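# Shelve labelled cartons onto rack boards A and B

## Task

Set each carton onto the rack board named on its label (A is the higher board, B the lower one), standing flat on its bottom face and not resting on any other carton; any carton that tumbles or slides downward by more than a few centimetres means failure.

## Robot and tools

ROBOT. Two six-joint UR-type arms, left_arm and right_arm, each ride their own carriage on a single floor track lying along y at x = 0. left_rail is always the carriage on the +y side and carries left_arm; right_rail carries right_arm (image left/right does not follow these names). An arm's base sits at x = 0, y = its carriage position_m, z = 0.04 m, facing +x. Each arm ends in a 140 mm two-finger gripper with a wrist camera. left_arm's fingers can fold: grip with the outer quarter of the pads (near the tips); grips closer to the palm can be loose, over-tight or let go, and pressing the tips into a surface folds them, which spoils the next grip. right_arm's fingers are rigid.

FRAME. One scene frame fixed to the table: table top is z = 0, +z up, +x is the direction the arms face, +y to their left. The table edge is at x = 0.17 m. end_effector_position (metres) is the point midway between the pads when closed; fingertips stick out about 33 mm past it at small openings, about 9 mm when fully open. Orientation is end_effector_quat_wxyz. Reported poses may be a few cm off at long reach.

ROW FORMAT (used by execute_actions and move). One row is a single flat list of 18 numbers, each in [-1, 1], always covering both arms: left_arm shoulder pan, shoulder lift, elbow, wrist 1, wrist 2, wrist 3, then left gripper position, force_limit, speed; then the same nine for right_arm. The six joint numbers are offsets, not poses: they are added to that arm's Joint targets as they stood when the call began (not to the previous row). Scale: 1.0 = 1.326 rad for pan and lift, 1.989 rad for elbow and the three wrists. All zeros hold an arm at its targets. The three gripper numbers are absolute settings: position +1 = open 140 mm, about -0.8 = pads touching, -1 = close until blocked; force_limit -1 to +1 (roughly 14 N up to 58 N per pad on narrow parts; faster closing squeezes harder); speed -1 to +1 (about 30 to 250 mm/s). To leave a gripper alone, resend the three numbers it last got. Joint ranges are ±6.283 rad except elbow ±3.142.

execute_actions: actions = a list holding one action (empty list just reports everything). An action may have rows (1 to 15, one per 1/30 s step), steps (1 to 450, default 15; after the last row the arm keeps heading to that row's target), until (ends early when conditions hold, e.g. {"left_rail": {"position_status": ["!=", "moving"]}} or {"all": {"status": "ended"}}; numbers need a comparison), and device commands: left_rail / right_rail with position_m (absolute carriage place along y in m; left_rail -0.8 to 1.5, right_rail -1.5 to 0.8), speed_m_s 0.01 to 1, acceleration_factor 0.1 to 1 (base acceleration 0.67 m/s2), or {"stop": true}. cameras picks images (cam_low, cam_left_wrist, cam_right_wrist; [] for none). Rows are refused while a move is still running.

move: target is one row or a list of up to 15 rows; every row's offsets count from the same starting Joint targets. speed = top joint speed in rad/s, 0.01 to 2 (default 0.5), one value or one per target; blend in rad rounds intermediate corners; stop_force 4 to 80 N ends an arm's path on contact (use a slow speed; omit it when lifting off something); zero resets the force baseline first (default true); blocking=false returns early (not with stop_force). The result adds a move: line: done, off_target, moving, held or fault, limits=held if steps were withheld, and the worst joint error per arm.

wait: seconds 0 to 10, lets things run. stop: brakes a running move (not the carriages). zoom_image: camera plus region [x0, y0, x1, y1] in pixels, at most 504 by 504, of that camera's latest image. zero_wrist_force: arm = left_arm or right_arm. read_manual: licence texts only. finished_scene: scene = current scene number (1 or 2); irreversible.

RESULTS. Joint positions and Joint targets: one block per arm, rail (m) then six joints (rad). Joint velocities show within noise when still. Joint torques include the arm's own weight. Wrist force / torque are in the gripper's own axes. object_status: 0 moving, 1 stopped while opening, 2 stopped while closing (a grip), 3 reached command or pads met. position_measured is in counts: 3 open, about 75 = 100 mm, 139 = 60 mm, 200 = 20 mm, 230 closed. Rail lines give position_m, position_status (moving, done, contact_stop, time_out, stopped, stopped_with_arm, stopped_for_other_arm, stopped_for_other_carriage) and position_answer (taken / not_taken). A joint command not followed line means the clearance check altered that arm's targets. MOTOR HOT warns near overheating.

ORDER. Send a carriage position_m, then wait with until on its position_status before steering its arm to scene points; rows ride along with a moving carriage. Keep the carriages at least 0.78 m apart. Large joint moves may need several calls; joint target speed is capped. Grip with position -1 and check for object_status 2.

AVOID. A net outside force around 150 N on an arm, or contact torque reaching a joint's limit (pan/lift 290, elbow 132, wrists about 28 to 31 N m), halts that arm for 10 s. Avoid arm-to-arm contact, slams, dropping or releasing moving cartons, heavy parts gripped off-centre, twisting the wrist against stiff things, and anything leaving the table. Long stretched holds heat motors; 85 °C brakes the arm. Loose cartons may be nudged occasionally, so check before finishing.

Each tool is called after "Emit:" as name([rows], argument=value, ...), one row to a line, values as JSON.

## Session

Emit:
execute_actions(actions=[])

Scene clock: 0.00 s.
left_arm: end_effector_position=(+0.3563, +0.7786, +0.5790) position_measured=3 object_status=3 end_effector_quat_wxyz=(+0.000, +0.000, +1.000, +0.000) | right_arm: end_effector_position=(+0.3563, -0.6214, +0.5790) position_measured=3 object_status=3 end_effector_quat_wxyz=(+0.000, +0.000, +1.000, +0.000)
Joint positions: left_arm=[0.7 -0.281 -2.157 1.821 -1.235 -1.571 -0.28] | right_arm=[-0.7 -0.28 -2.157 1.821 -1.235 -1.571 -0.28]
Joint velocities: within noise
Joint torques (N m): no reading
Wrist force (N): no reading
Wrist torque (N m): no reading
Wrist force, peak (N): no reading
Joint targets: left_arm=[0.700 -0.280 -2.157 1.821 -1.235 -1.571 -0.280] | right_arm=[-0.700 -0.281 -2.157 1.821 -1.235 -1.571 -0.280]
Tool commands: left_gripper/position=+1.0 left_gripper/force_limit=+1.0 left_gripper/speed=+1.0 right_gripper/position=+1.0 right_gripper/force_limit=+1.0 right_gripper/speed=+1.0
left_rail: position_m=0.700 position_status=done
right_rail: position_m=-0.700 position_status=done

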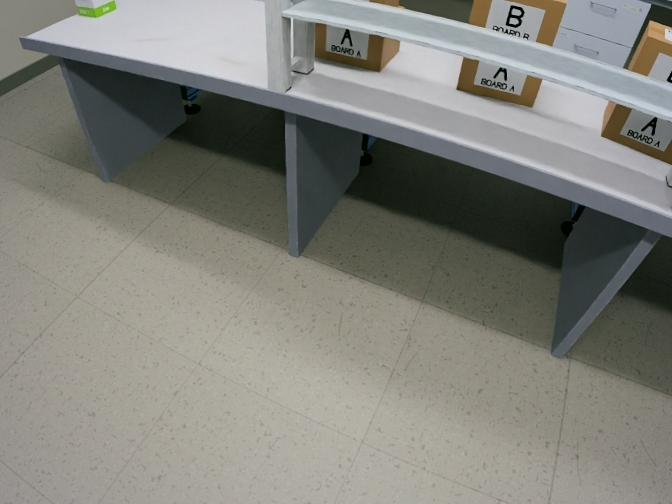

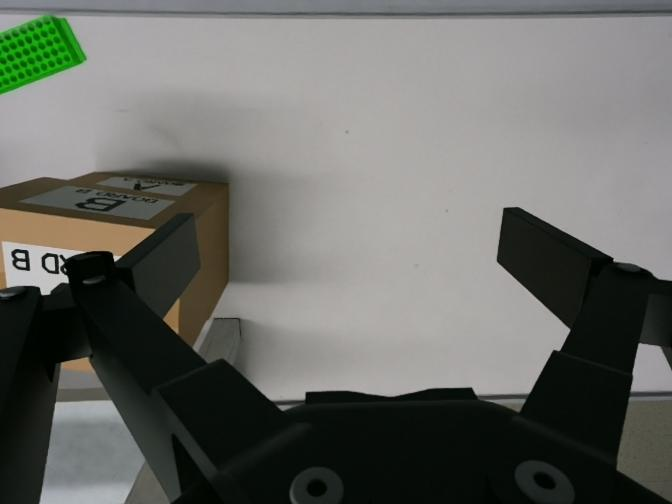

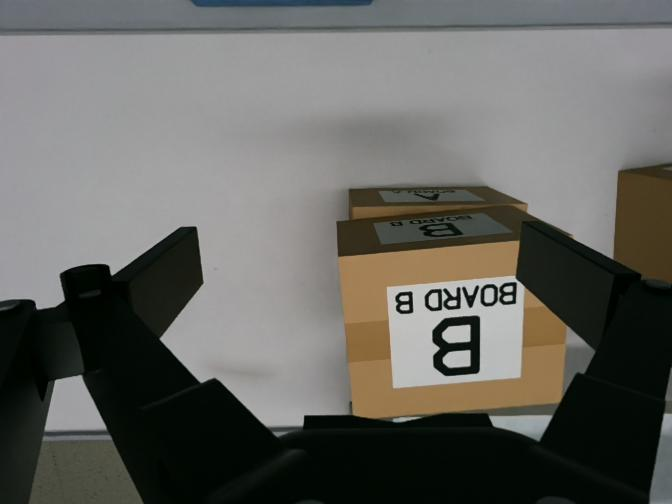

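Emit:
move(target=[0,0,0,-0.4,0,0,1,1,1,0,0,0,-0.4,0,0,1,1,1], speed=1)

Scene clock: 30.27 s.
left_arm: end_effector_position=(+0.5555, +0.7212, +0.7667) position_measured=3 object_status=3 end_effector_quat_wxyz=(+0.372, +0.000, +0.922, -0.107) | right_arm: end_effector_position=(+0.5555, -0.6788, +0.7667) position_measured=3 object_status=3 end_effector_quat_wxyz=(+0.372, +0.000, +0.922, -0.107)
Joint positions: left_arm=[0.7 -0.281 -2.157 1.821 -2.03 -1.571 -0.28] | right_arm=[-0.7 -0.281 -2.157 1.821 -2.03 -1.571 -0.28]
Joint torques (N m): left_arm=[-3.23 3.56 -49.5 -9.5 -0.15 -0.1] | right_arm=[-1.23 3.86 -41.95 -11.21 0.25 0.47]
Wrist force (N): left_arm=[-0.1 0.6 -0.1] | right_arm=[1.0 0.2 1.3]
Wrist torque (N m): left_arm=[0.15 0.14 -0.11] | right_arm=[-0.12 -0.15 -0.31]
Wrist force, peak (N): left_arm=[-1.3 0.3 -0.9] | right_arm=[1.4 0.1 1.3]
Joint targets: left_arm=[0.700 -0.280 -2.157 1.821 -2.030 -1.571 -0.280] | right_arm=[-0.700 -0.281 -2.157 1.821 -2.030 -1.571 -0.280]
left_rail: position_m=0.700 position_status=done
right_rail: position_m=-0.700 position_status=done
move: done
camera_calibration:
cam_left_wrist: T_world_to_cam=[[0.0688487, 0.980604, -0.183512, -0.595756], [0.447734, 0.13401, 0.884068, -1.02703], [0.891512, -0.143031, -0.429823, 0.120297], [0, 0, 0, 1]]
cam_right_wrist: T_world_to_cam=[[0.0871422, 0.981009, -0.173283, 0.757356], [0.472602, 0.112414, 0.874077, -0.854627], [0.876957, -0.158063, -0.453831, -0.070355], [0, 0, 0, 1]]

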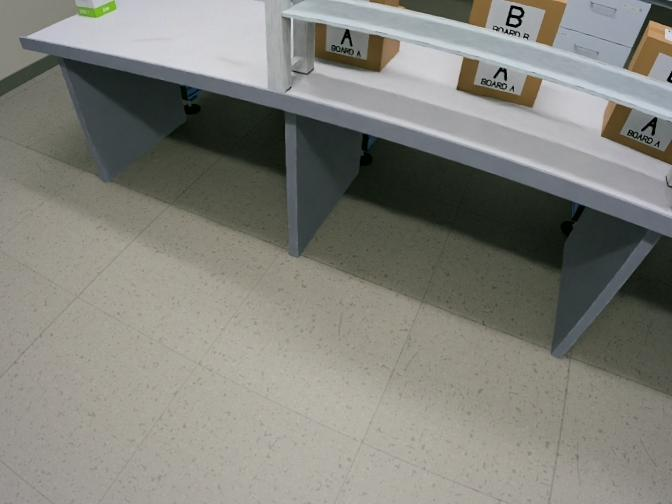

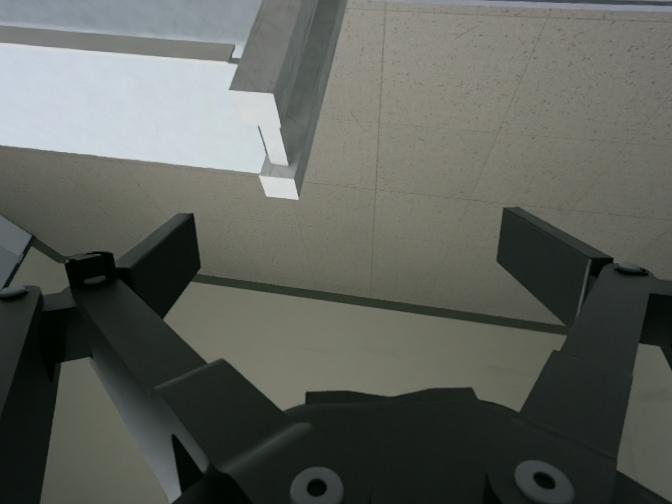

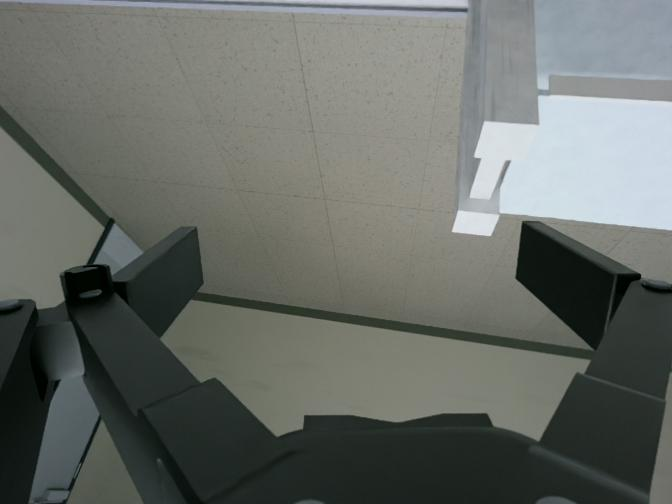

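Emit:
execute_actions([
  {"left_rail":{"position_m":0.4,"speed_m_s":0.4},"right_rail":{"position_m":-0.4,"speed_m_s":0.4},"steps":150,"until":{"all":{"status":"ended"}}},
], cameras=["cam_left_wrist","cam_right_wrist"])

Emit:
move(target=[0,0,0,0.15,0,0,1,1,1,0,0,0,0.15,0,0,1,1,1], speed=1, cameras=["cam_left_wrist","cam_right_wrist"])

Scene clock: 41.40 s.
Wrist force, peak (N): left_arm=[-0.1 2.7 -0.4] | right_arm=[1.1 -1.7 1.4]
Tool commands: left_gripper/position=+1.0 left_gripper/force_limit=+1.0 left_gripper/speed=+1.0 right_gripper/position=+1.0 right_gripper/force_limit=+1.0 right_gripper/speed=+1.0
left_rail: position_m=0.400 speed_m_s=0.40 position_status=done
right_rail: position_m=-0.400 speed_m_s=0.40 position_status=done
camera_calibration:
cam_left_wrist: T_world_to_cam=[[0.0688838, 0.980593, -0.183552, -0.301631], [0.447566, 0.134059, 0.884145, -0.986897], [0.891594, -0.143055, -0.429646, 0.0772297], [0, 0, 0, 1]]
cam_right_wrist: T_world_to_cam=[[0.0871744, 0.981, -0.173319, 0.463159], [0.472439, 0.11246, 0.874159, -0.888364], [0.877042, -0.158087, -0.453659, -0.0231354], [0, 0, 0, 1]]
Images, in order: cam_left_wrist, cam_right_wrist.

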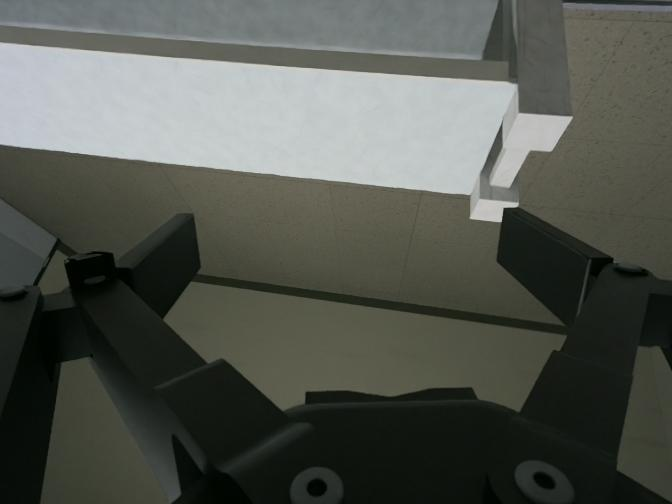

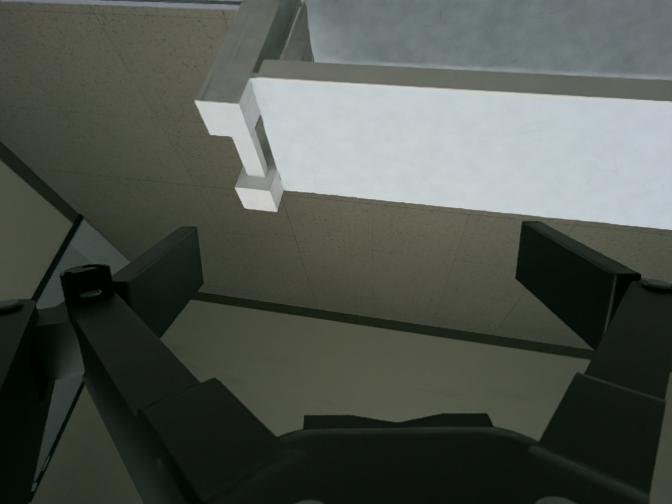

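Scene clock: 42.43 s.
left_arm: end_effector_position=(+0.4985, +0.4376, +0.6775) position_measured=3 object_status=3 end_effector_quat_wxyz=(+0.237, +0.000, +0.969, -0.068) | right_arm: end_effector_position=(+0.4985, -0.3624, +0.6775) position_measured=3 object_status=3 end_effector_quat_wxyz=(+0.237, +0.000, +0.969, -0.068)
Joint positions: left_arm=[0.4 -0.281 -2.157 1.821 -1.732 -1.571 -0.28] | right_arm=[-0.4 -0.281 -2.157 1.821 -1.732 -1.571 -0.28]
Joint torques (N m): left_arm=[-1.49 4.6 -48.07 -1.31 0.24 -0.35] | right_arm=[-1.39 6.19 -39.73 -1.08 0.36 0.02]
Wrist force (N): left_arm=[0.2 0.8 0.0] | right_arm=[0.8 0.4 0.6]
Wrist torque (N m): left_arm=[0.20 0.04 -0.08] | right_arm=[-0.02 -0.12 -0.21]
Wrist force, peak (N): left_arm=[1.4 1.0 1.2] | right_arm=[1.7 0.6 1.7]
Joint targets: left_arm=[0.400 -0.280 -2.157 1.821 -1.732 -1.571 -0.280] | right_arm=[-0.400 -0.281 -2.157 1.821 -1.732 -1.571 -0.280]
left_rail: position_m=0.400 speed_m_s=0.40 position_status=done
right_rail: position_m=-0.400 speed_m_s=0.40 position_status=done
move: done
camera_calibration:
cam_left_wrist: T_world_to_cam=[[0.0257782, 0.993012, -0.115164, -0.360385], [0.680452, 0.0669652, 0.729726, -0.866707], [0.732339, -0.0971746, -0.673971, 0.31681], [0, 0, 0, 1]]
cam_right_wrist: T_world_to_cam=[[0.046217, 0.9928, -0.11051, 0.418593], [0.701241, 0.0465432, 0.711403, -0.812882], [0.711424, -0.110373, -0.694041, 0.251614], [0, 0, 0, 1]]
Images, in order: cam_left_wrist, cam_right_wrist.

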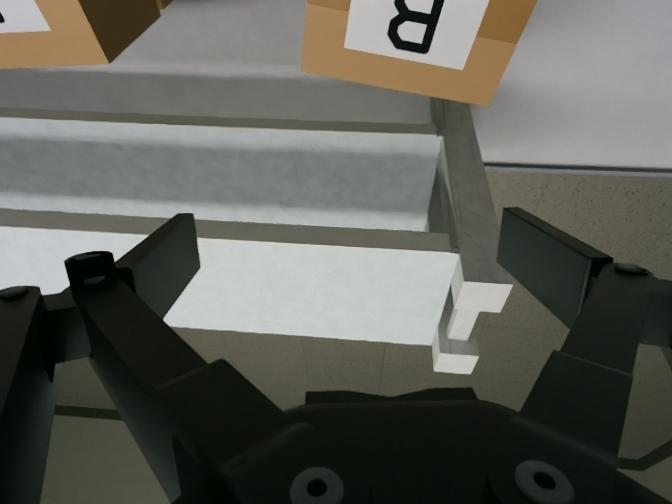

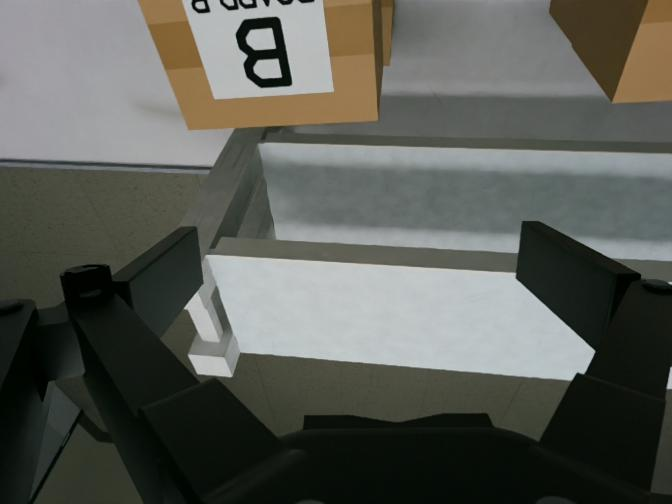

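Emit:
move(target=[0,0,0,0.25,0,0,1,1,1,0,0,0,0.25,0,0,1,1,1], speed=1, cameras=["cam_left_wrist","cam_right_wrist"])

Scene clock: 60.30 s.
left_arm: end_effector_position=(+0.3564, +0.4786, +0.5790) position_measured=3 object_status=3 end_effector_quat_wxyz=(+0.000, +0.000, +1.000, +0.000) | right_arm: end_effector_position=(+0.3564, -0.3214, +0.5790) position_measured=3 object_status=3 end_effector_quat_wxyz=(+0.000, +0.000, +1.000, +0.000)
Joint positions: left_arm=[0.4 -0.281 -2.157 1.821 -1.235 -1.571 -0.281] | right_arm=[-0.4 -0.28 -2.157 1.821 -1.235 -1.571 -0.28]
Joint torques (N m): left_arm=[-0.49 9.53 -44.07 -0.31 0.57 0.03] | right_arm=[-1.95 10.89 -39.17 -0.73 0.28 -0.04]
Wrist force (N): left_arm=[0.0 0.0 -0.3] | right_arm=[0.4 0.1 0.1]
Wrist torque (N m): left_arm=[-0.01 0.01 0.00] | right_arm=[0.02 -0.09 0.00]
Wrist force, peak (N): left_arm=[1.4 0.6 0.9] | right_arm=[1.4 0.1 1.1]
Joint targets: left_arm=[0.400 -0.280 -2.157 1.821 -1.235 -1.571 -0.280] | right_arm=[-0.400 -0.281 -2.157 1.821 -1.235 -1.571 -0.280]
left_rail: position_m=0.400 speed_m_s=0.40 position_status=done
right_rail: position_m=-0.400 speed_m_s=0.40 position_status=done
move: done
camera_calibration:
cam_left_wrist: T_world_to_cam=[[0.00209668, 0.999834, 0.0180725, -0.480685], [0.940973, -0.00808971, 0.338385, -0.531255], [0.338475, 0.0162962, -0.940834, 0.599111], [0, 0, 0, 1]]
cam_right_wrist: T_world_to_cam=[[0.0223765, 0.999668, 0.01277, 0.312957], [0.950386, -0.025234, 0.310047, -0.524576], [0.310267, 0.00519869, -0.950635, 0.617607], [0, 0, 0, 1]]
Images, in order: cam_left_wrist, cam_right_wrist.

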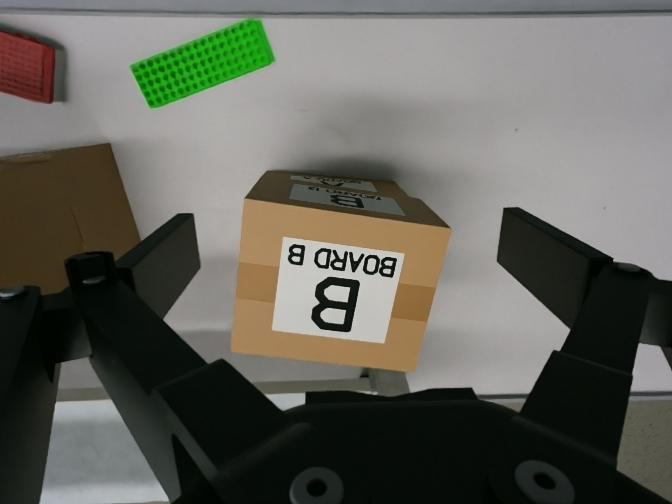

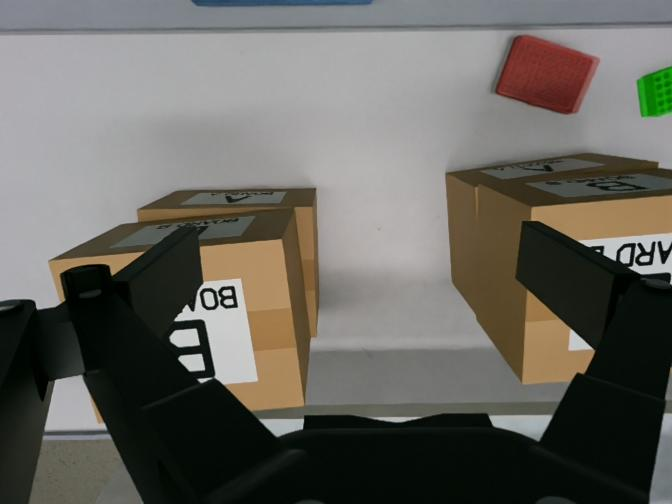

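Emit:
execute_actions(actions=[])

Emit:
zoom_image(camera="cam_low", region=[250, 0, 672, 170])

Emit:
zoom_image(camera="cam_left_wrist", region=[200, 140, 480, 400])

Emit:
zoom_image(camera="cam_right_wrist", region=[400, 130, 672, 400])

Scene clock: 96.93 s.
left_arm: end_effector_position=(+0.3563, +0.4786, +0.5790) position_measured=3 object_status=3 end_effector_quat_wxyz=(+0.000, +0.000, +1.000, +0.000) | right_arm: end_effector_position=(+0.3563, -0.3214, +0.5790) position_measured=3 object_status=3 end_effector_quat_wxyz=(+0.000, +0.000, +1.000, +0.000)
Joint positions: left_arm=[0.4 -0.281 -2.157 1.821 -1.235 -1.571 -0.28] | right_arm=[-0.4 -0.28 -2.157 1.821 -1.235 -1.571 -0.28]
Joint velocities: within noise
Joint torques (N m): left_arm=[0.05 12.68 -41.41 -1.23 0.4 -0.16] | right_arm=[-1.56 10.33 -50.15 -1.6 0.54 0.13]
Wrist force (N): left_arm=[-0.2 -0.1 0.1] | right_arm=[0.1 0.0 0.2]
Wrist torque (N m): left_arm=[-0.02 0.06 0.00] | right_arm=[-0.01 -0.02 0.00]
Wrist force, peak (N): left_arm=[0.3 0.5 -0.4] | right_arm=[0.4 -0.4 0.3]
Joint targets: left_arm=[0.400 -0.280 -2.157 1.821 -1.235 -1.571 -0.280] | right_arm=[-0.400 -0.281 -2.157 1.821 -1.235 -1.571 -0.280]
Tool commands: left_gripper/position=+1.0 left_gripper/force_limit=+1.0 left_gripper/speed=+1.0 right_gripper/position=+1.0 right_gripper/force_limit=+1.0 right_gripper/speed=+1.0
left_rail: position_m=0.400 speed_m_s=0.40 position_status=done
right_rail: position_m=-0.400 speed_m_s=0.40 position_status=done
camera_calibration:
cam_left_wrist: T_world_to_cam=[[0.00210029, 0.999834, 0.0181256, -0.480734], [0.941036, -0.00810803, 0.338209, -0.5311], [0.3383, 0.0163465, -0.940896, 0.599185], [0, 0, 0, 1]] pos_world=[0.298089, 0.466553, 0.752108]
cam_right_wrist: T_world_to_cam=[[0.0223791, 0.999667, 0.0128178, 0.312912], [0.950442, -0.0252504, 0.309876, -0.524437], [0.310096, 0.00524784, -0.950691, 0.617716], [0, 0, 0, 1]] pos_world=[0.299893, -0.329292, 0.745756]

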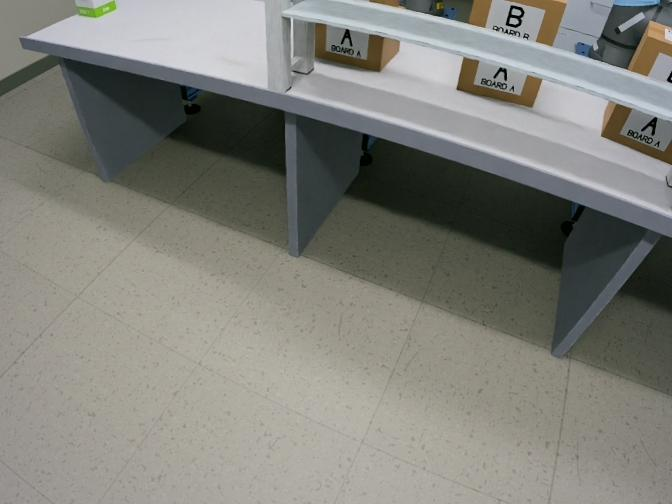

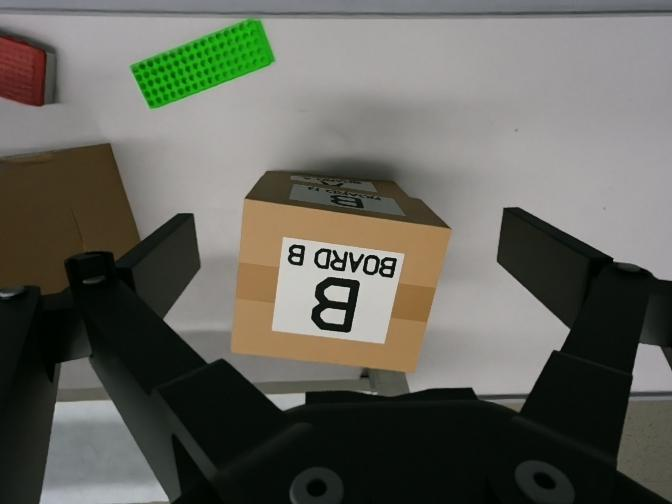

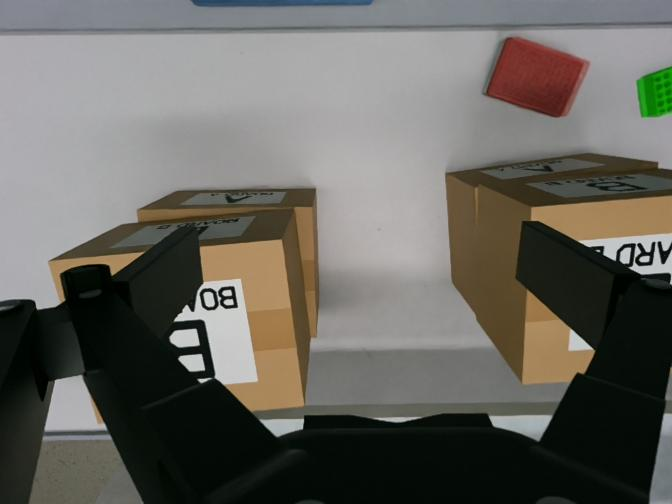

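Scaled by 1.194.

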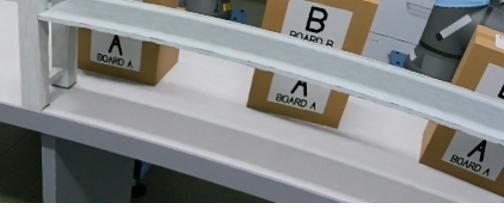

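Scaled by 1.800.

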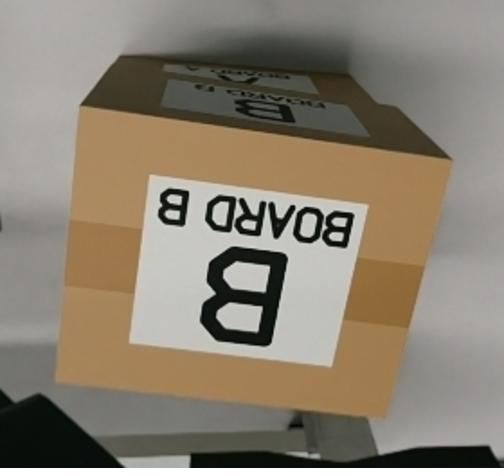

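Scaled by 1.853.

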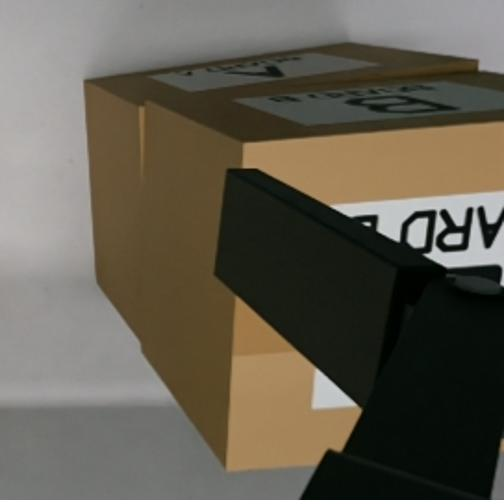

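Emit:
execute_actions([
  {"left_rail":{"position_m":0.0,"speed_m_s":0.5},"right_rail":{"position_m":-0.8,"speed_m_s":0.5},"steps":200,"until":{"all":{"status":"ended"}}},
], cameras=["cam_left_wrist","cam_right_wrist"])

Emit:
execute_actions([
  {"left_rail":{"position_m":0.2,"speed_m_s":0.5},"right_rail":{"position_m":-0.6,"speed_m_s":0.5},"steps":200,"until":{"all":{"status":"ended"}}},
], cameras=["cam_left_wrist","cam_right_wrist"])

Emit:
execute_actions([
  {"left_rail":{"position_m":0.54,"speed_m_s":0.5},"steps":200,"until":{"all":{"status":"ended"}}},
], cameras=["cam_left_wrist"])

Scene clock: 213.10 s.
Wrist force, peak (N): left_arm=[0.7 -5.6 -0.2] | right_arm=[0.3 1.9 0.1]
Tool commands: left_gripper/position=+1.0 left_gripper/force_limit=+1.0 left_gripper/speed=+1.0 right_gripper/position=+1.0 right_gripper/force_limit=+1.0 right_gripper/speed=+1.0
left_rail: position_m=0.232 speed_m_s=0.50 position_status=stopped_for_other_carriage position_answer=taken
right_rail: position_m=-0.800 speed_m_s=0.50 position_status=done
camera_calibration:
cam_left_wrist: T_world_to_cam=[[0.0021002, 0.999833, 0.018128, -0.313066], [0.941038, -0.00810866, 0.338203, -0.532453], [0.338293, 0.0163489, -0.940899, 0.601925], [0, 0, 0, 1]]
cam_right_wrist: T_world_to_cam=[[0.0223791, 0.999667, 0.0128172, 0.712701], [0.950441, -0.0252501, 0.309878, -0.534537], [0.310099, 0.00524716, -0.95069, 0.619814], [0, 0, 0, 1]]
Images, in order: cam_left_wrist, cam_right_wrist.

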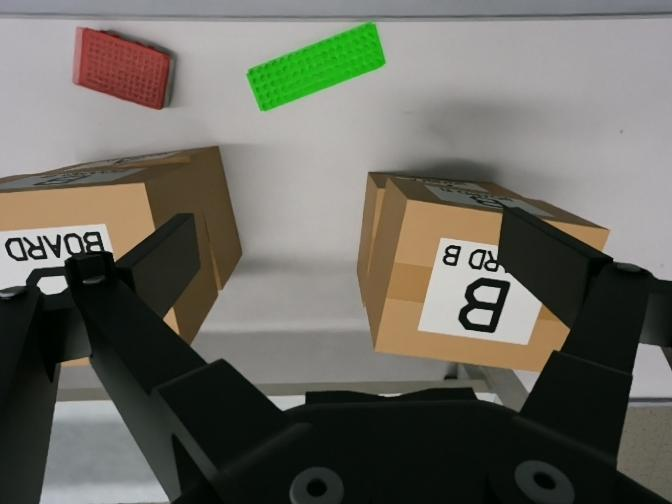

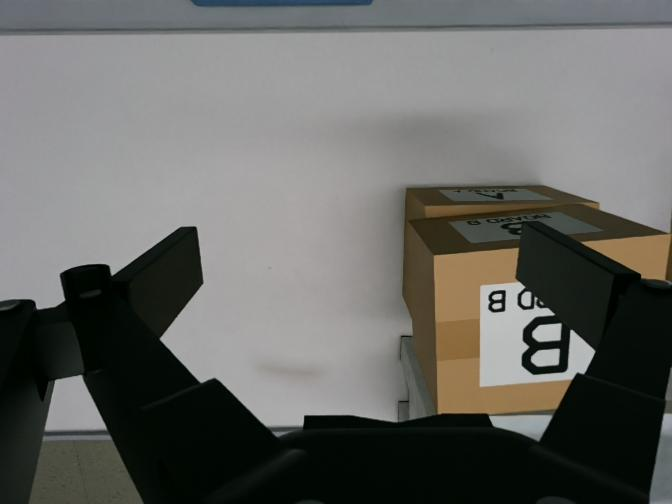

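Scene clock: 214.47 s.
Wrist force, peak (N): left_arm=[-0.1 -1.7 -0.2] | right_arm=[0.4 -2.5 0.1]
Tool commands: left_gripper/position=+1.0 left_gripper/force_limit=+1.0 left_gripper/speed=+1.0 right_gripper/position=+1.0 right_gripper/force_limit=+1.0 right_gripper/speed=+1.0
left_rail: position_m=0.200 speed_m_s=0.50 position_status=done
right_rail: position_m=-0.600 speed_m_s=0.50 position_status=done
camera_calibration:
cam_left_wrist: T_world_to_cam=[[0.00209991, 0.999833, 0.0181282, -0.280774], [0.941038, -0.00810845, 0.338203, -0.532716], [0.338294, 0.0163491, -0.940899, 0.602453], [0, 0, 0, 1]]
cam_right_wrist: T_world_to_cam=[[0.022379, 0.999667, 0.0128171, 0.512964], [0.950441, -0.02525, 0.309878, -0.529492], [0.310099, 0.00524717, -0.95069, 0.618766], [0, 0, 0, 1]]
Images, in order: cam_left_wrist, cam_right_wrist.

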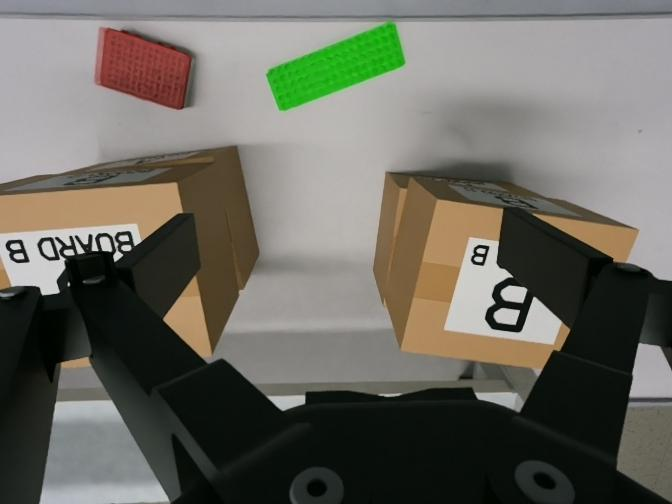

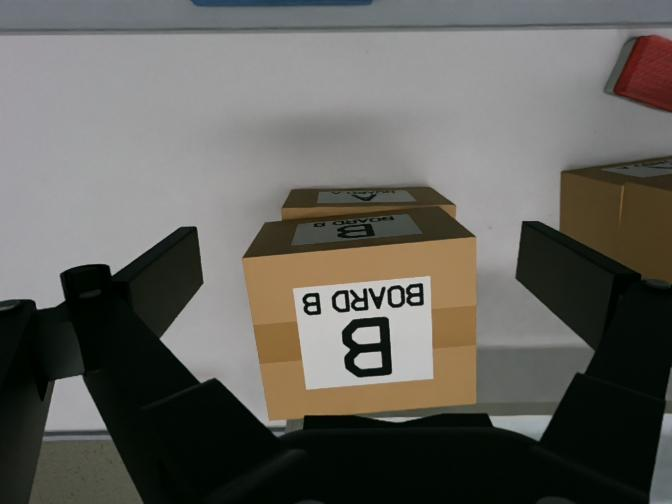

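Scene clock: 216.17 s.
left_arm: end_effector_position=(+0.3563, +0.6185, +0.5790) position_measured=3 object_status=3 end_effector_quat_wxyz=(+0.000, +0.000, +1.000, +0.000) end_effector_velocity=(+0.000, +0.002, +0.000) end_effector_angular_velocity=(+0.001, +0.001, +0.002) | right_arm: end_effector_position=(+0.3563, -0.5214, +0.5790) position_measured=3 object_status=3 end_effector_quat_wxyz=(+0.000, +0.000, +1.000, +0.000)
Joint positions: left_arm=[0.54 -0.281 -2.157 1.821 -1.235 -1.571 -0.28] | right_arm=[-0.6 -0.28 -2.157 1.821 -1.235 -1.571 -0.28]
Joint velocities: left_arm=[0.001 0.002 0.001 -0.001 0.001 0.001 0] | right_arm=[within noise]
Joint torques (N m): left_arm=[-0.86 14.36 -48.68 -2.31 -0.2 -0.74] | right_arm=[-1.92 9.89 -48.64 -2.92 0.97 -0.13]
Wrist force (N): left_arm=[0.4 0.1 -0.3] | right_arm=[0.2 -0.1 -0.1]
Wrist torque (N m): left_arm=[0.01 -0.09 0.00] | right_arm=[-0.02 -0.03 0.00]
Wrist force, peak (N): left_arm=[0.0 -2.4 -0.2] | right_arm=[0.5 -0.2 0.5]
Joint targets: left_arm=[0.540 -0.280 -2.157 1.821 -1.235 -1.571 -0.280] | right_arm=[-0.600 -0.281 -2.157 1.821 -1.235 -1.571 -0.280]
Tool commands: left_gripper/position=+1.0 left_gripper/force_limit=+1.0 left_gripper/speed=+1.0 right_gripper/position=+1.0 right_gripper/force_limit=+1.0 right_gripper/speed=+1.0
left_rail: position_m=0.540 speed_m_s=0.50 position_status=done
right_rail: position_m=-0.600 speed_m_s=0.50 position_status=done
camera_calibration:
cam_left_wrist: T_world_to_cam=[[0.00210019, 0.999833, 0.018128, -0.620601], [0.941038, -0.00810864, 0.338203, -0.529959], [0.338293, 0.0163488, -0.940899, 0.596896], [0, 0, 0, 1]]
Images, in order: cam_left_wrist.

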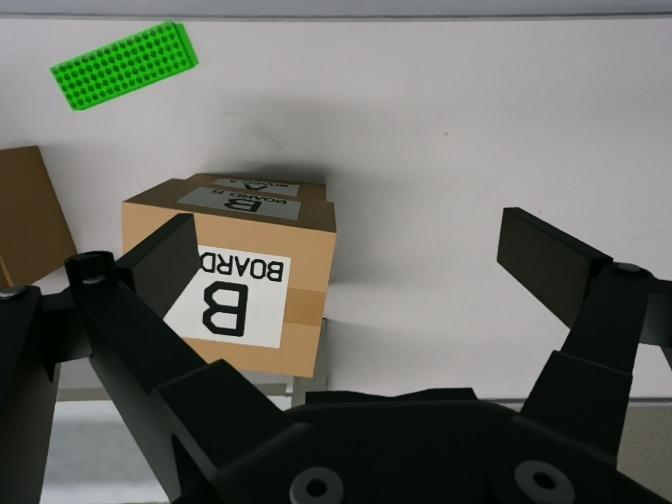

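Emit:
execute_actions([
  {"right_rail":{"position_m":-0.8,"speed_m_s":0.5},"left_rail":{"position_m":0.18,"speed_m_s":0.5},"steps":200,"until":{"all":{"status":"ended"}}},
], cameras=["cam_right_wrist","cam_left_wrist"])

Emit:
zoom_image(camera="cam_right_wrist", region=[360, 170, 520, 290])

Emit:
zoom_image(camera="cam_left_wrist", region=[360, 150, 660, 375])

Emit:
zoom_image(camera="cam_left_wrist", region=[40, 130, 290, 375])

Scene clock: 245.17 s.
left_arm: end_effector_position=(+0.3563, +0.2587, +0.5790) position_measured=3 object_status=3 end_effector_quat_wxyz=(+0.000, +0.000, +1.000, +0.000) end_effector_velocity=(+0.000, -0.002, +0.000) end_effector_angular_velocity=(+0.000, +0.002, +0.000) | right_arm: end_effector_position=(+0.3563, -0.7214, +0.5790) position_measured=3 object_status=3 end_effector_quat_wxyz=(+0.000, +0.000, +1.000, +0.000)
Joint positions: left_arm=[0.18 -0.281 -2.157 1.821 -1.235 -1.571 -0.281] | right_arm=[-0.8 -0.28 -2.157 1.821 -1.235 -1.571 -0.28]
Joint velocities: left_arm=[-0.001 0 0.001 -0.001 0.001 0 -0.001] | right_arm=[within noise]
Joint torques (N m): left_arm=[-0.39 16.87 -56.52 -3.39 0.21 -0.2] | right_arm=[-2.22 9.29 -48.22 -3.68 0.82 -0.65]
Wrist force (N): left_arm=[-0.1 0.2 -0.2] | right_arm=[0.2 -0.2 0.0]
Wrist torque (N m): left_arm=[0.03 0.03 0.00] | right_arm=[-0.04 -0.04 0.00]
Wrist force, peak (N): left_arm=[0.3 2.3 -0.3] | right_arm=[0.3 2.1 0.3]
Joint targets: left_arm=[0.180 -0.280 -2.157 1.821 -1.235 -1.571 -0.280] | right_arm=[-0.800 -0.281 -2.157 1.821 -1.235 -1.571 -0.280]
Tool commands: left_gripper/position=+1.0 left_gripper/force_limit=+1.0 left_gripper/speed=+1.0 right_gripper/position=+1.0 right_gripper/force_limit=+1.0 right_gripper/speed=+1.0
left_rail: position_m=0.180 speed_m_s=0.50 position_status=done
right_rail: position_m=-0.800 speed_m_s=0.50 position_status=done
camera_calibration:
cam_left_wrist: T_world_to_cam=[[0.00210034, 0.999833, 0.0181281, -0.260923], [0.941038, -0.00810881, 0.338203, -0.532876], [0.338293, 0.0163489, -0.940899, 0.602778], [0, 0, 0, 1]]
cam_right_wrist: T_world_to_cam=[[0.0223791, 0.999667, 0.012817, 0.712783], [0.950441, -0.0252501, 0.309878, -0.534539], [0.310099, 0.00524701, -0.95069, 0.619815], [0, 0, 0, 1]]
Images, in order: cam_left_wrist, cam_right_wrist.

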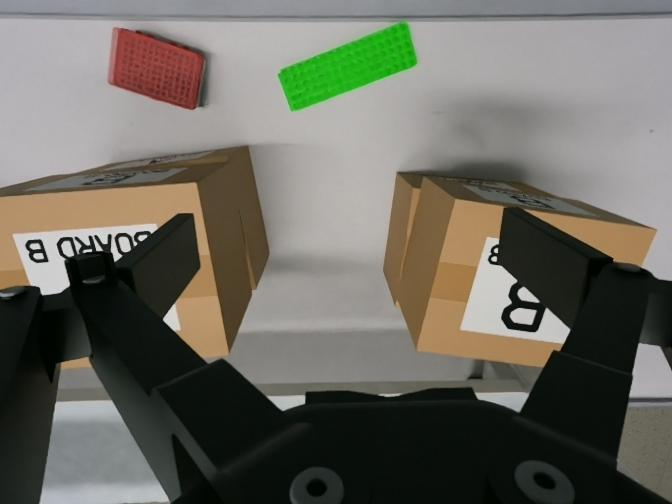

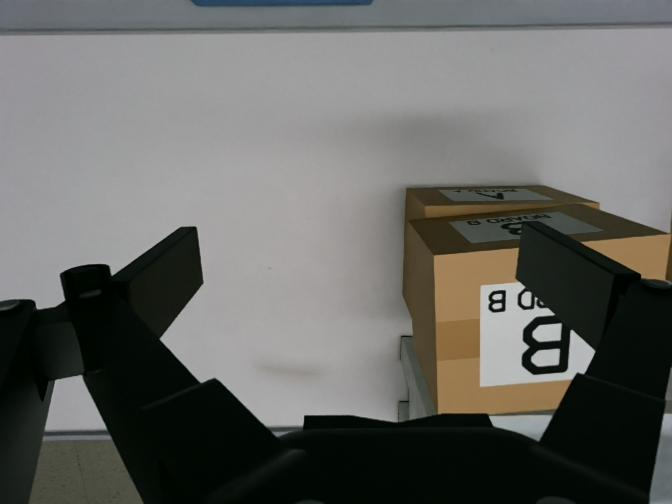

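Scaled by 3.150.

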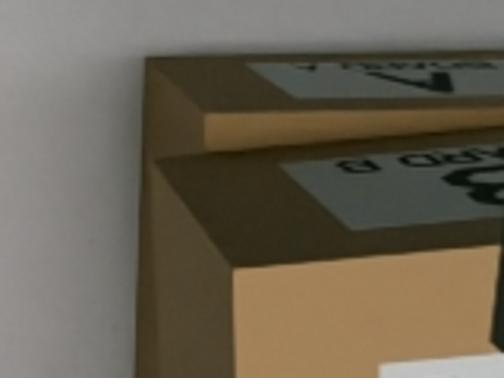

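Scaled by 1.680.

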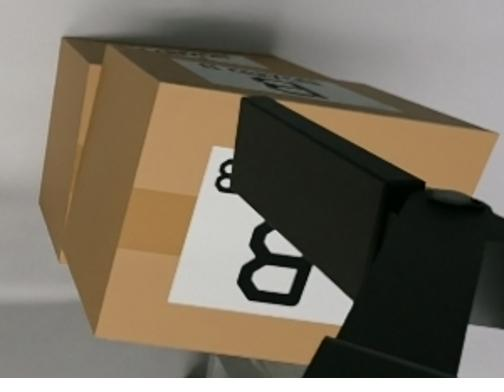

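Scaled by 2.016.

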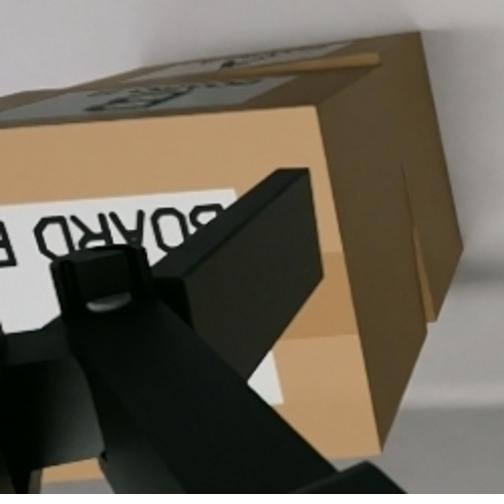

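Emit:
execute_actions([
  {"left_rail":{"position_m":0.55,"speed_m_s":0.5},"right_rail":{"position_m":-0.55,"speed_m_s":0.5},"steps":200,"until":{"all":{"status":"ended"}}},
], cameras=[])

Emit:
move(target=[-0.5426,-0.0053,0.1355,0.2632,0.4455,-0.3245,-1,0.5,0,0.2406,-0.0053,0.1355,0.2632,0.7921,0.4653,-0.325,0.5,0], speed=0.7, cameras=["cam_left_wrist","cam_right_wrist"])

Emit:
move(target=[-0.5426,-0.0053,0.1355,0.2632,0.4455,-0.3245,-1,0.5,0,0.2406,-0.0053,0.1355,0.2632,0.7921,0.4653,-0.325,0.5,0], speed=0.7, cameras=["cam_low","cam_left_wrist","cam_right_wrist"])

Scene clock: 321.23 s.
Wrist force, peak (N): left_arm=[0.0 -2.1 0.0] | right_arm=[0.3 -2.2 0.2]
Tool commands: left_gripper/position=+1.0 left_gripper/force_limit=+1.0 left_gripper/speed=+1.0 right_gripper/position=+1.0 right_gripper/force_limit=+1.0 right_gripper/speed=+1.0
left_rail: position_m=0.550 speed_m_s=0.50 position_status=done
right_rail: position_m=-0.550 speed_m_s=0.50 position_status=done

Scene clock: 324.17 s.
Wrist force, peak (N): left_arm=[-0.1 0.3 -1.6] | right_arm=[0.4 -3.7 -1.0]
left_rail: position_m=0.550 speed_m_s=0.50 position_status=done
right_rail: position_m=-0.550 speed_m_s=0.50 position_status=done
move: done
camera_calibration:
cam_left_wrist: T_world_to_cam=[[0.187108, 0.388301, 0.902337, -0.810881], [0.698962, -0.698058, 0.155458, 0.0504983], [0.690248, 0.601612, -0.40202, -0.308988], [0, 0, 0, 1]]
cam_right_wrist: T_world_to_cam=[[0.992807, 0.0219881, 0.117692, -0.364553], [0.118802, -0.302926, -0.94558, 0.609385], [0.0148604, 0.95276, -0.30336, 0.402599], [0, 0, 0, 1]]
Images, in order: cam_left_wrist, cam_right_wrist.

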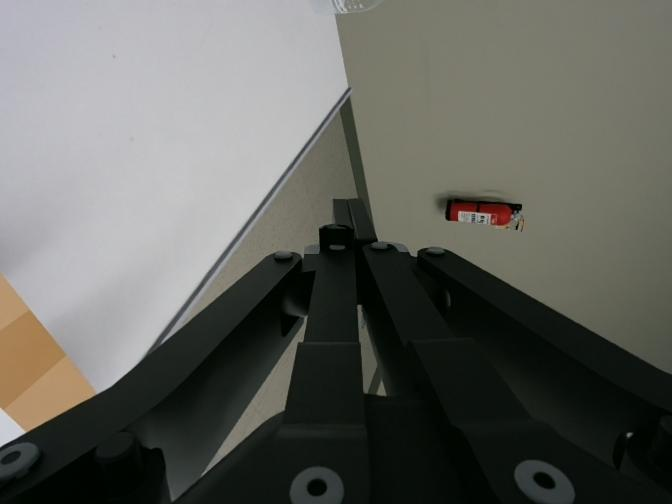

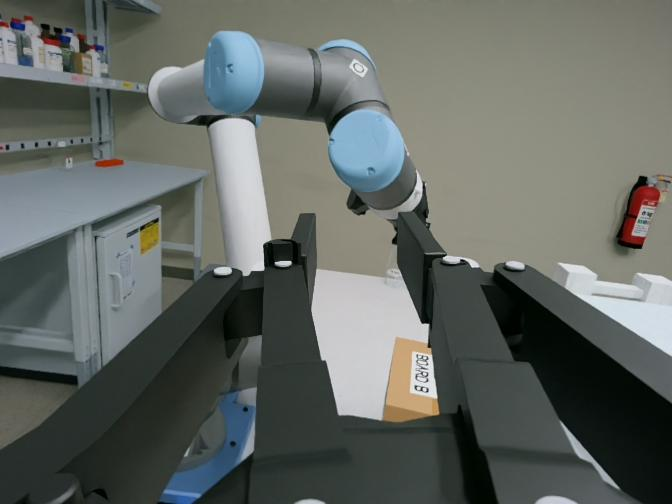

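Scene clock: 327.10 s.
left_arm: end_effector_position=(+0.4604, +0.1947, +0.4991) position_measured=233 object_status=3 end_effector_quat_wxyz=(+0.579, +0.579, +0.405, +0.406) | right_arm: end_effector_position=(+0.4608, -0.1951, +0.4989) position_measured=170 object_status=3 end_effector_quat_wxyz=(+0.579, -0.580, +0.406, -0.406)
Joint positions: left_arm=[0.55 -1.719 -2.171 2.36 -0.188 0.201 -1.571] | right_arm=[-0.55 0.357 -2.171 2.36 -0.188 1.579 1.57]
Joint torques (N m): left_arm=[-16.2 -16.67 -38.43 2.12 2.18 -2.34] | right_arm=[12.52 -8.07 -35.88 0.45 3.98 2.73]
Wrist force (N): left_arm=[0.1 0.0 -0.2] | right_arm=[0.6 1.2 1.5]
Wrist torque (N m): left_arm=[0.08 0.09 -0.31] | right_arm=[-0.41 -0.27 -0.38]
Wrist force, peak (N): left_arm=[-1.2 -0.8 -0.5] | right_arm=[1.1 2.2 0.6]
Joint targets: left_arm=[0.550 -1.719 -2.171 2.360 -0.188 0.201 -1.571] | right_arm=[-0.550 0.357 -2.171 2.360 -0.188 1.580 1.570]
left_rail: position_m=0.550 speed_m_s=0.50 position_status=done
right_rail: position_m=-0.550 speed_m_s=0.50 position_status=done
move: done
camera_calibration:
cam_left_wrist: T_world_to_cam=[[-0.0177927, 0.00378949, 0.999835, -0.482573], [-0.639807, -0.768489, -0.00847312, 0.444633], [0.768329, -0.639852, 0.016098, -0.0543989], [0, 0, 0, 1]]
cam_right_wrist: T_world_to_cam=[[-0.0201388, 0.0156882, -0.999674, 0.518084], [-0.615929, 0.787412, 0.0247652, 0.426897], [0.787544, 0.616227, -0.00619474, -0.0635299], [0, 0, 0, 1]]

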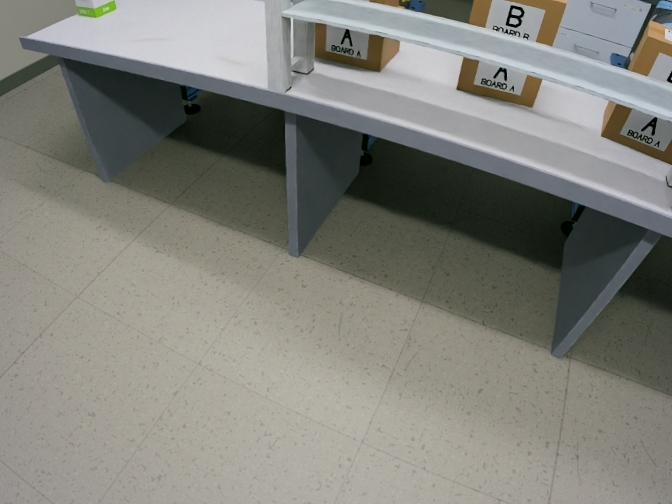

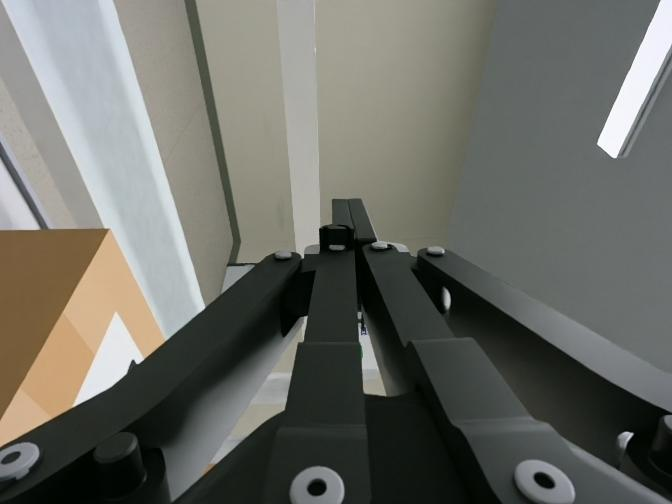

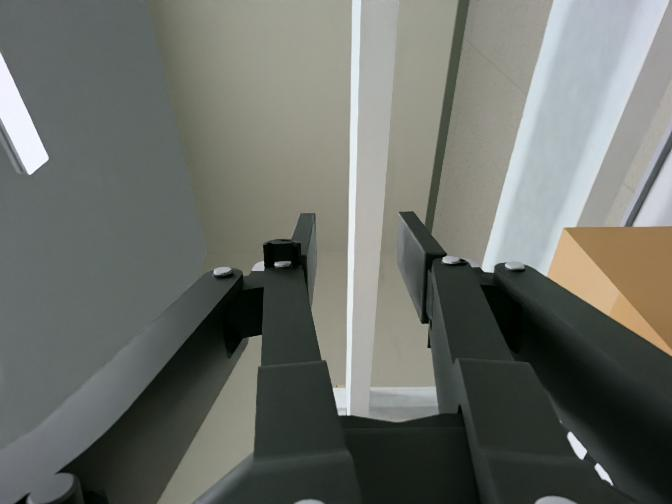

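Emit:
move(target=[0,0.2775,0.1719,-0.3575,0,0,-1,0.5,0,0,0.2775,0.1719,-0.3575,0,0,-0.325,0.5,0], speed=0.5, cameras=["cam_left_wrist","cam_right_wrist"])

Scene clock: 338.50 s.
left_arm: end_effector_position=(+0.4604, +0.1950, +0.2499) position_measured=233 object_status=3 end_effector_quat_wxyz=(+0.579, +0.579, +0.406, +0.405) | right_arm: end_effector_position=(+0.4605, -0.1953, +0.2501) position_measured=170 object_status=3 end_effector_quat_wxyz=(+0.579, -0.579, +0.405, -0.406)
Joint positions: left_arm=[0.55 -1.719 -1.803 2.702 -0.899 0.201 -1.571] | right_arm=[-0.55 0.357 -1.803 2.702 -0.899 1.58 1.57]
Joint torques (N m): left_arm=[-11.57 13.53 -20.85 -3.58 1.5 -2.58] | right_arm=[6.94 0.37 -20.39 -7.72 2.92 2.54]
Wrist force (N): left_arm=[0.2 -0.1 -0.2] | right_arm=[0.3 1.5 1.8]
Wrist torque (N m): left_arm=[0.04 0.06 -0.30] | right_arm=[-0.31 -0.20 -0.38]
Wrist force, peak (N): left_arm=[3.0 1.0 -0.8] | right_arm=[0.1 3.0 1.2]
Joint targets: left_arm=[0.550 -1.719 -1.803 2.702 -0.899 0.201 -1.571] | right_arm=[-0.550 0.357 -1.803 2.702 -0.899 1.580 1.570]
left_rail: position_m=0.550 speed_m_s=0.50 position_status=done
right_rail: position_m=-0.550 speed_m_s=0.50 position_status=done
move: done
camera_calibration:
cam_left_wrist: T_world_to_cam=[[-0.0176008, 0.00498113, 0.999833, -0.23377], [-0.639945, -0.768385, -0.00743735, 0.442527], [0.768219, -0.639969, 0.0167118, -0.0502981], [0, 0, 0, 1]]
cam_right_wrist: T_world_to_cam=[[-0.0191023, 0.0161779, -0.999687, 0.268927], [-0.615856, 0.787477, 0.0245117, 0.433054], [0.787627, 0.616131, -0.00507943, -0.0650353], [0, 0, 0, 1]]
Images, in order: cam_left_wrist, cam_right_wrist.

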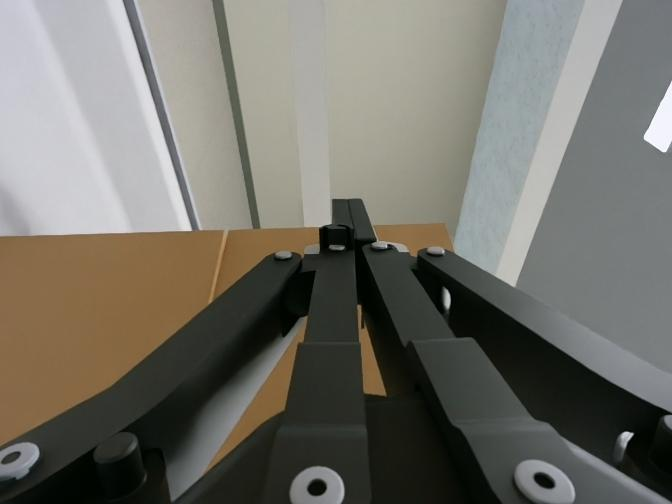

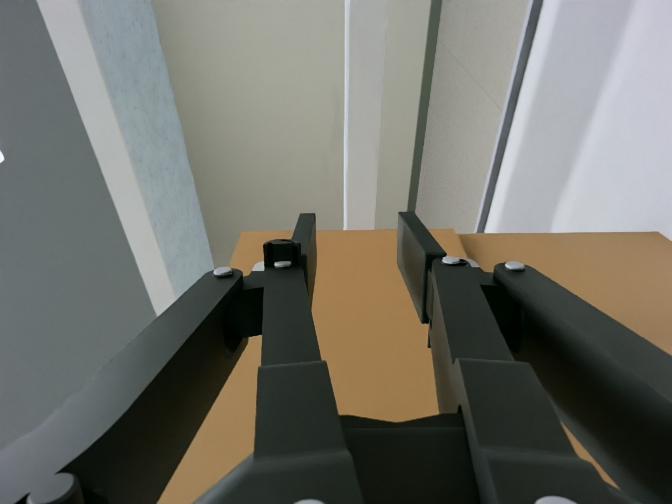

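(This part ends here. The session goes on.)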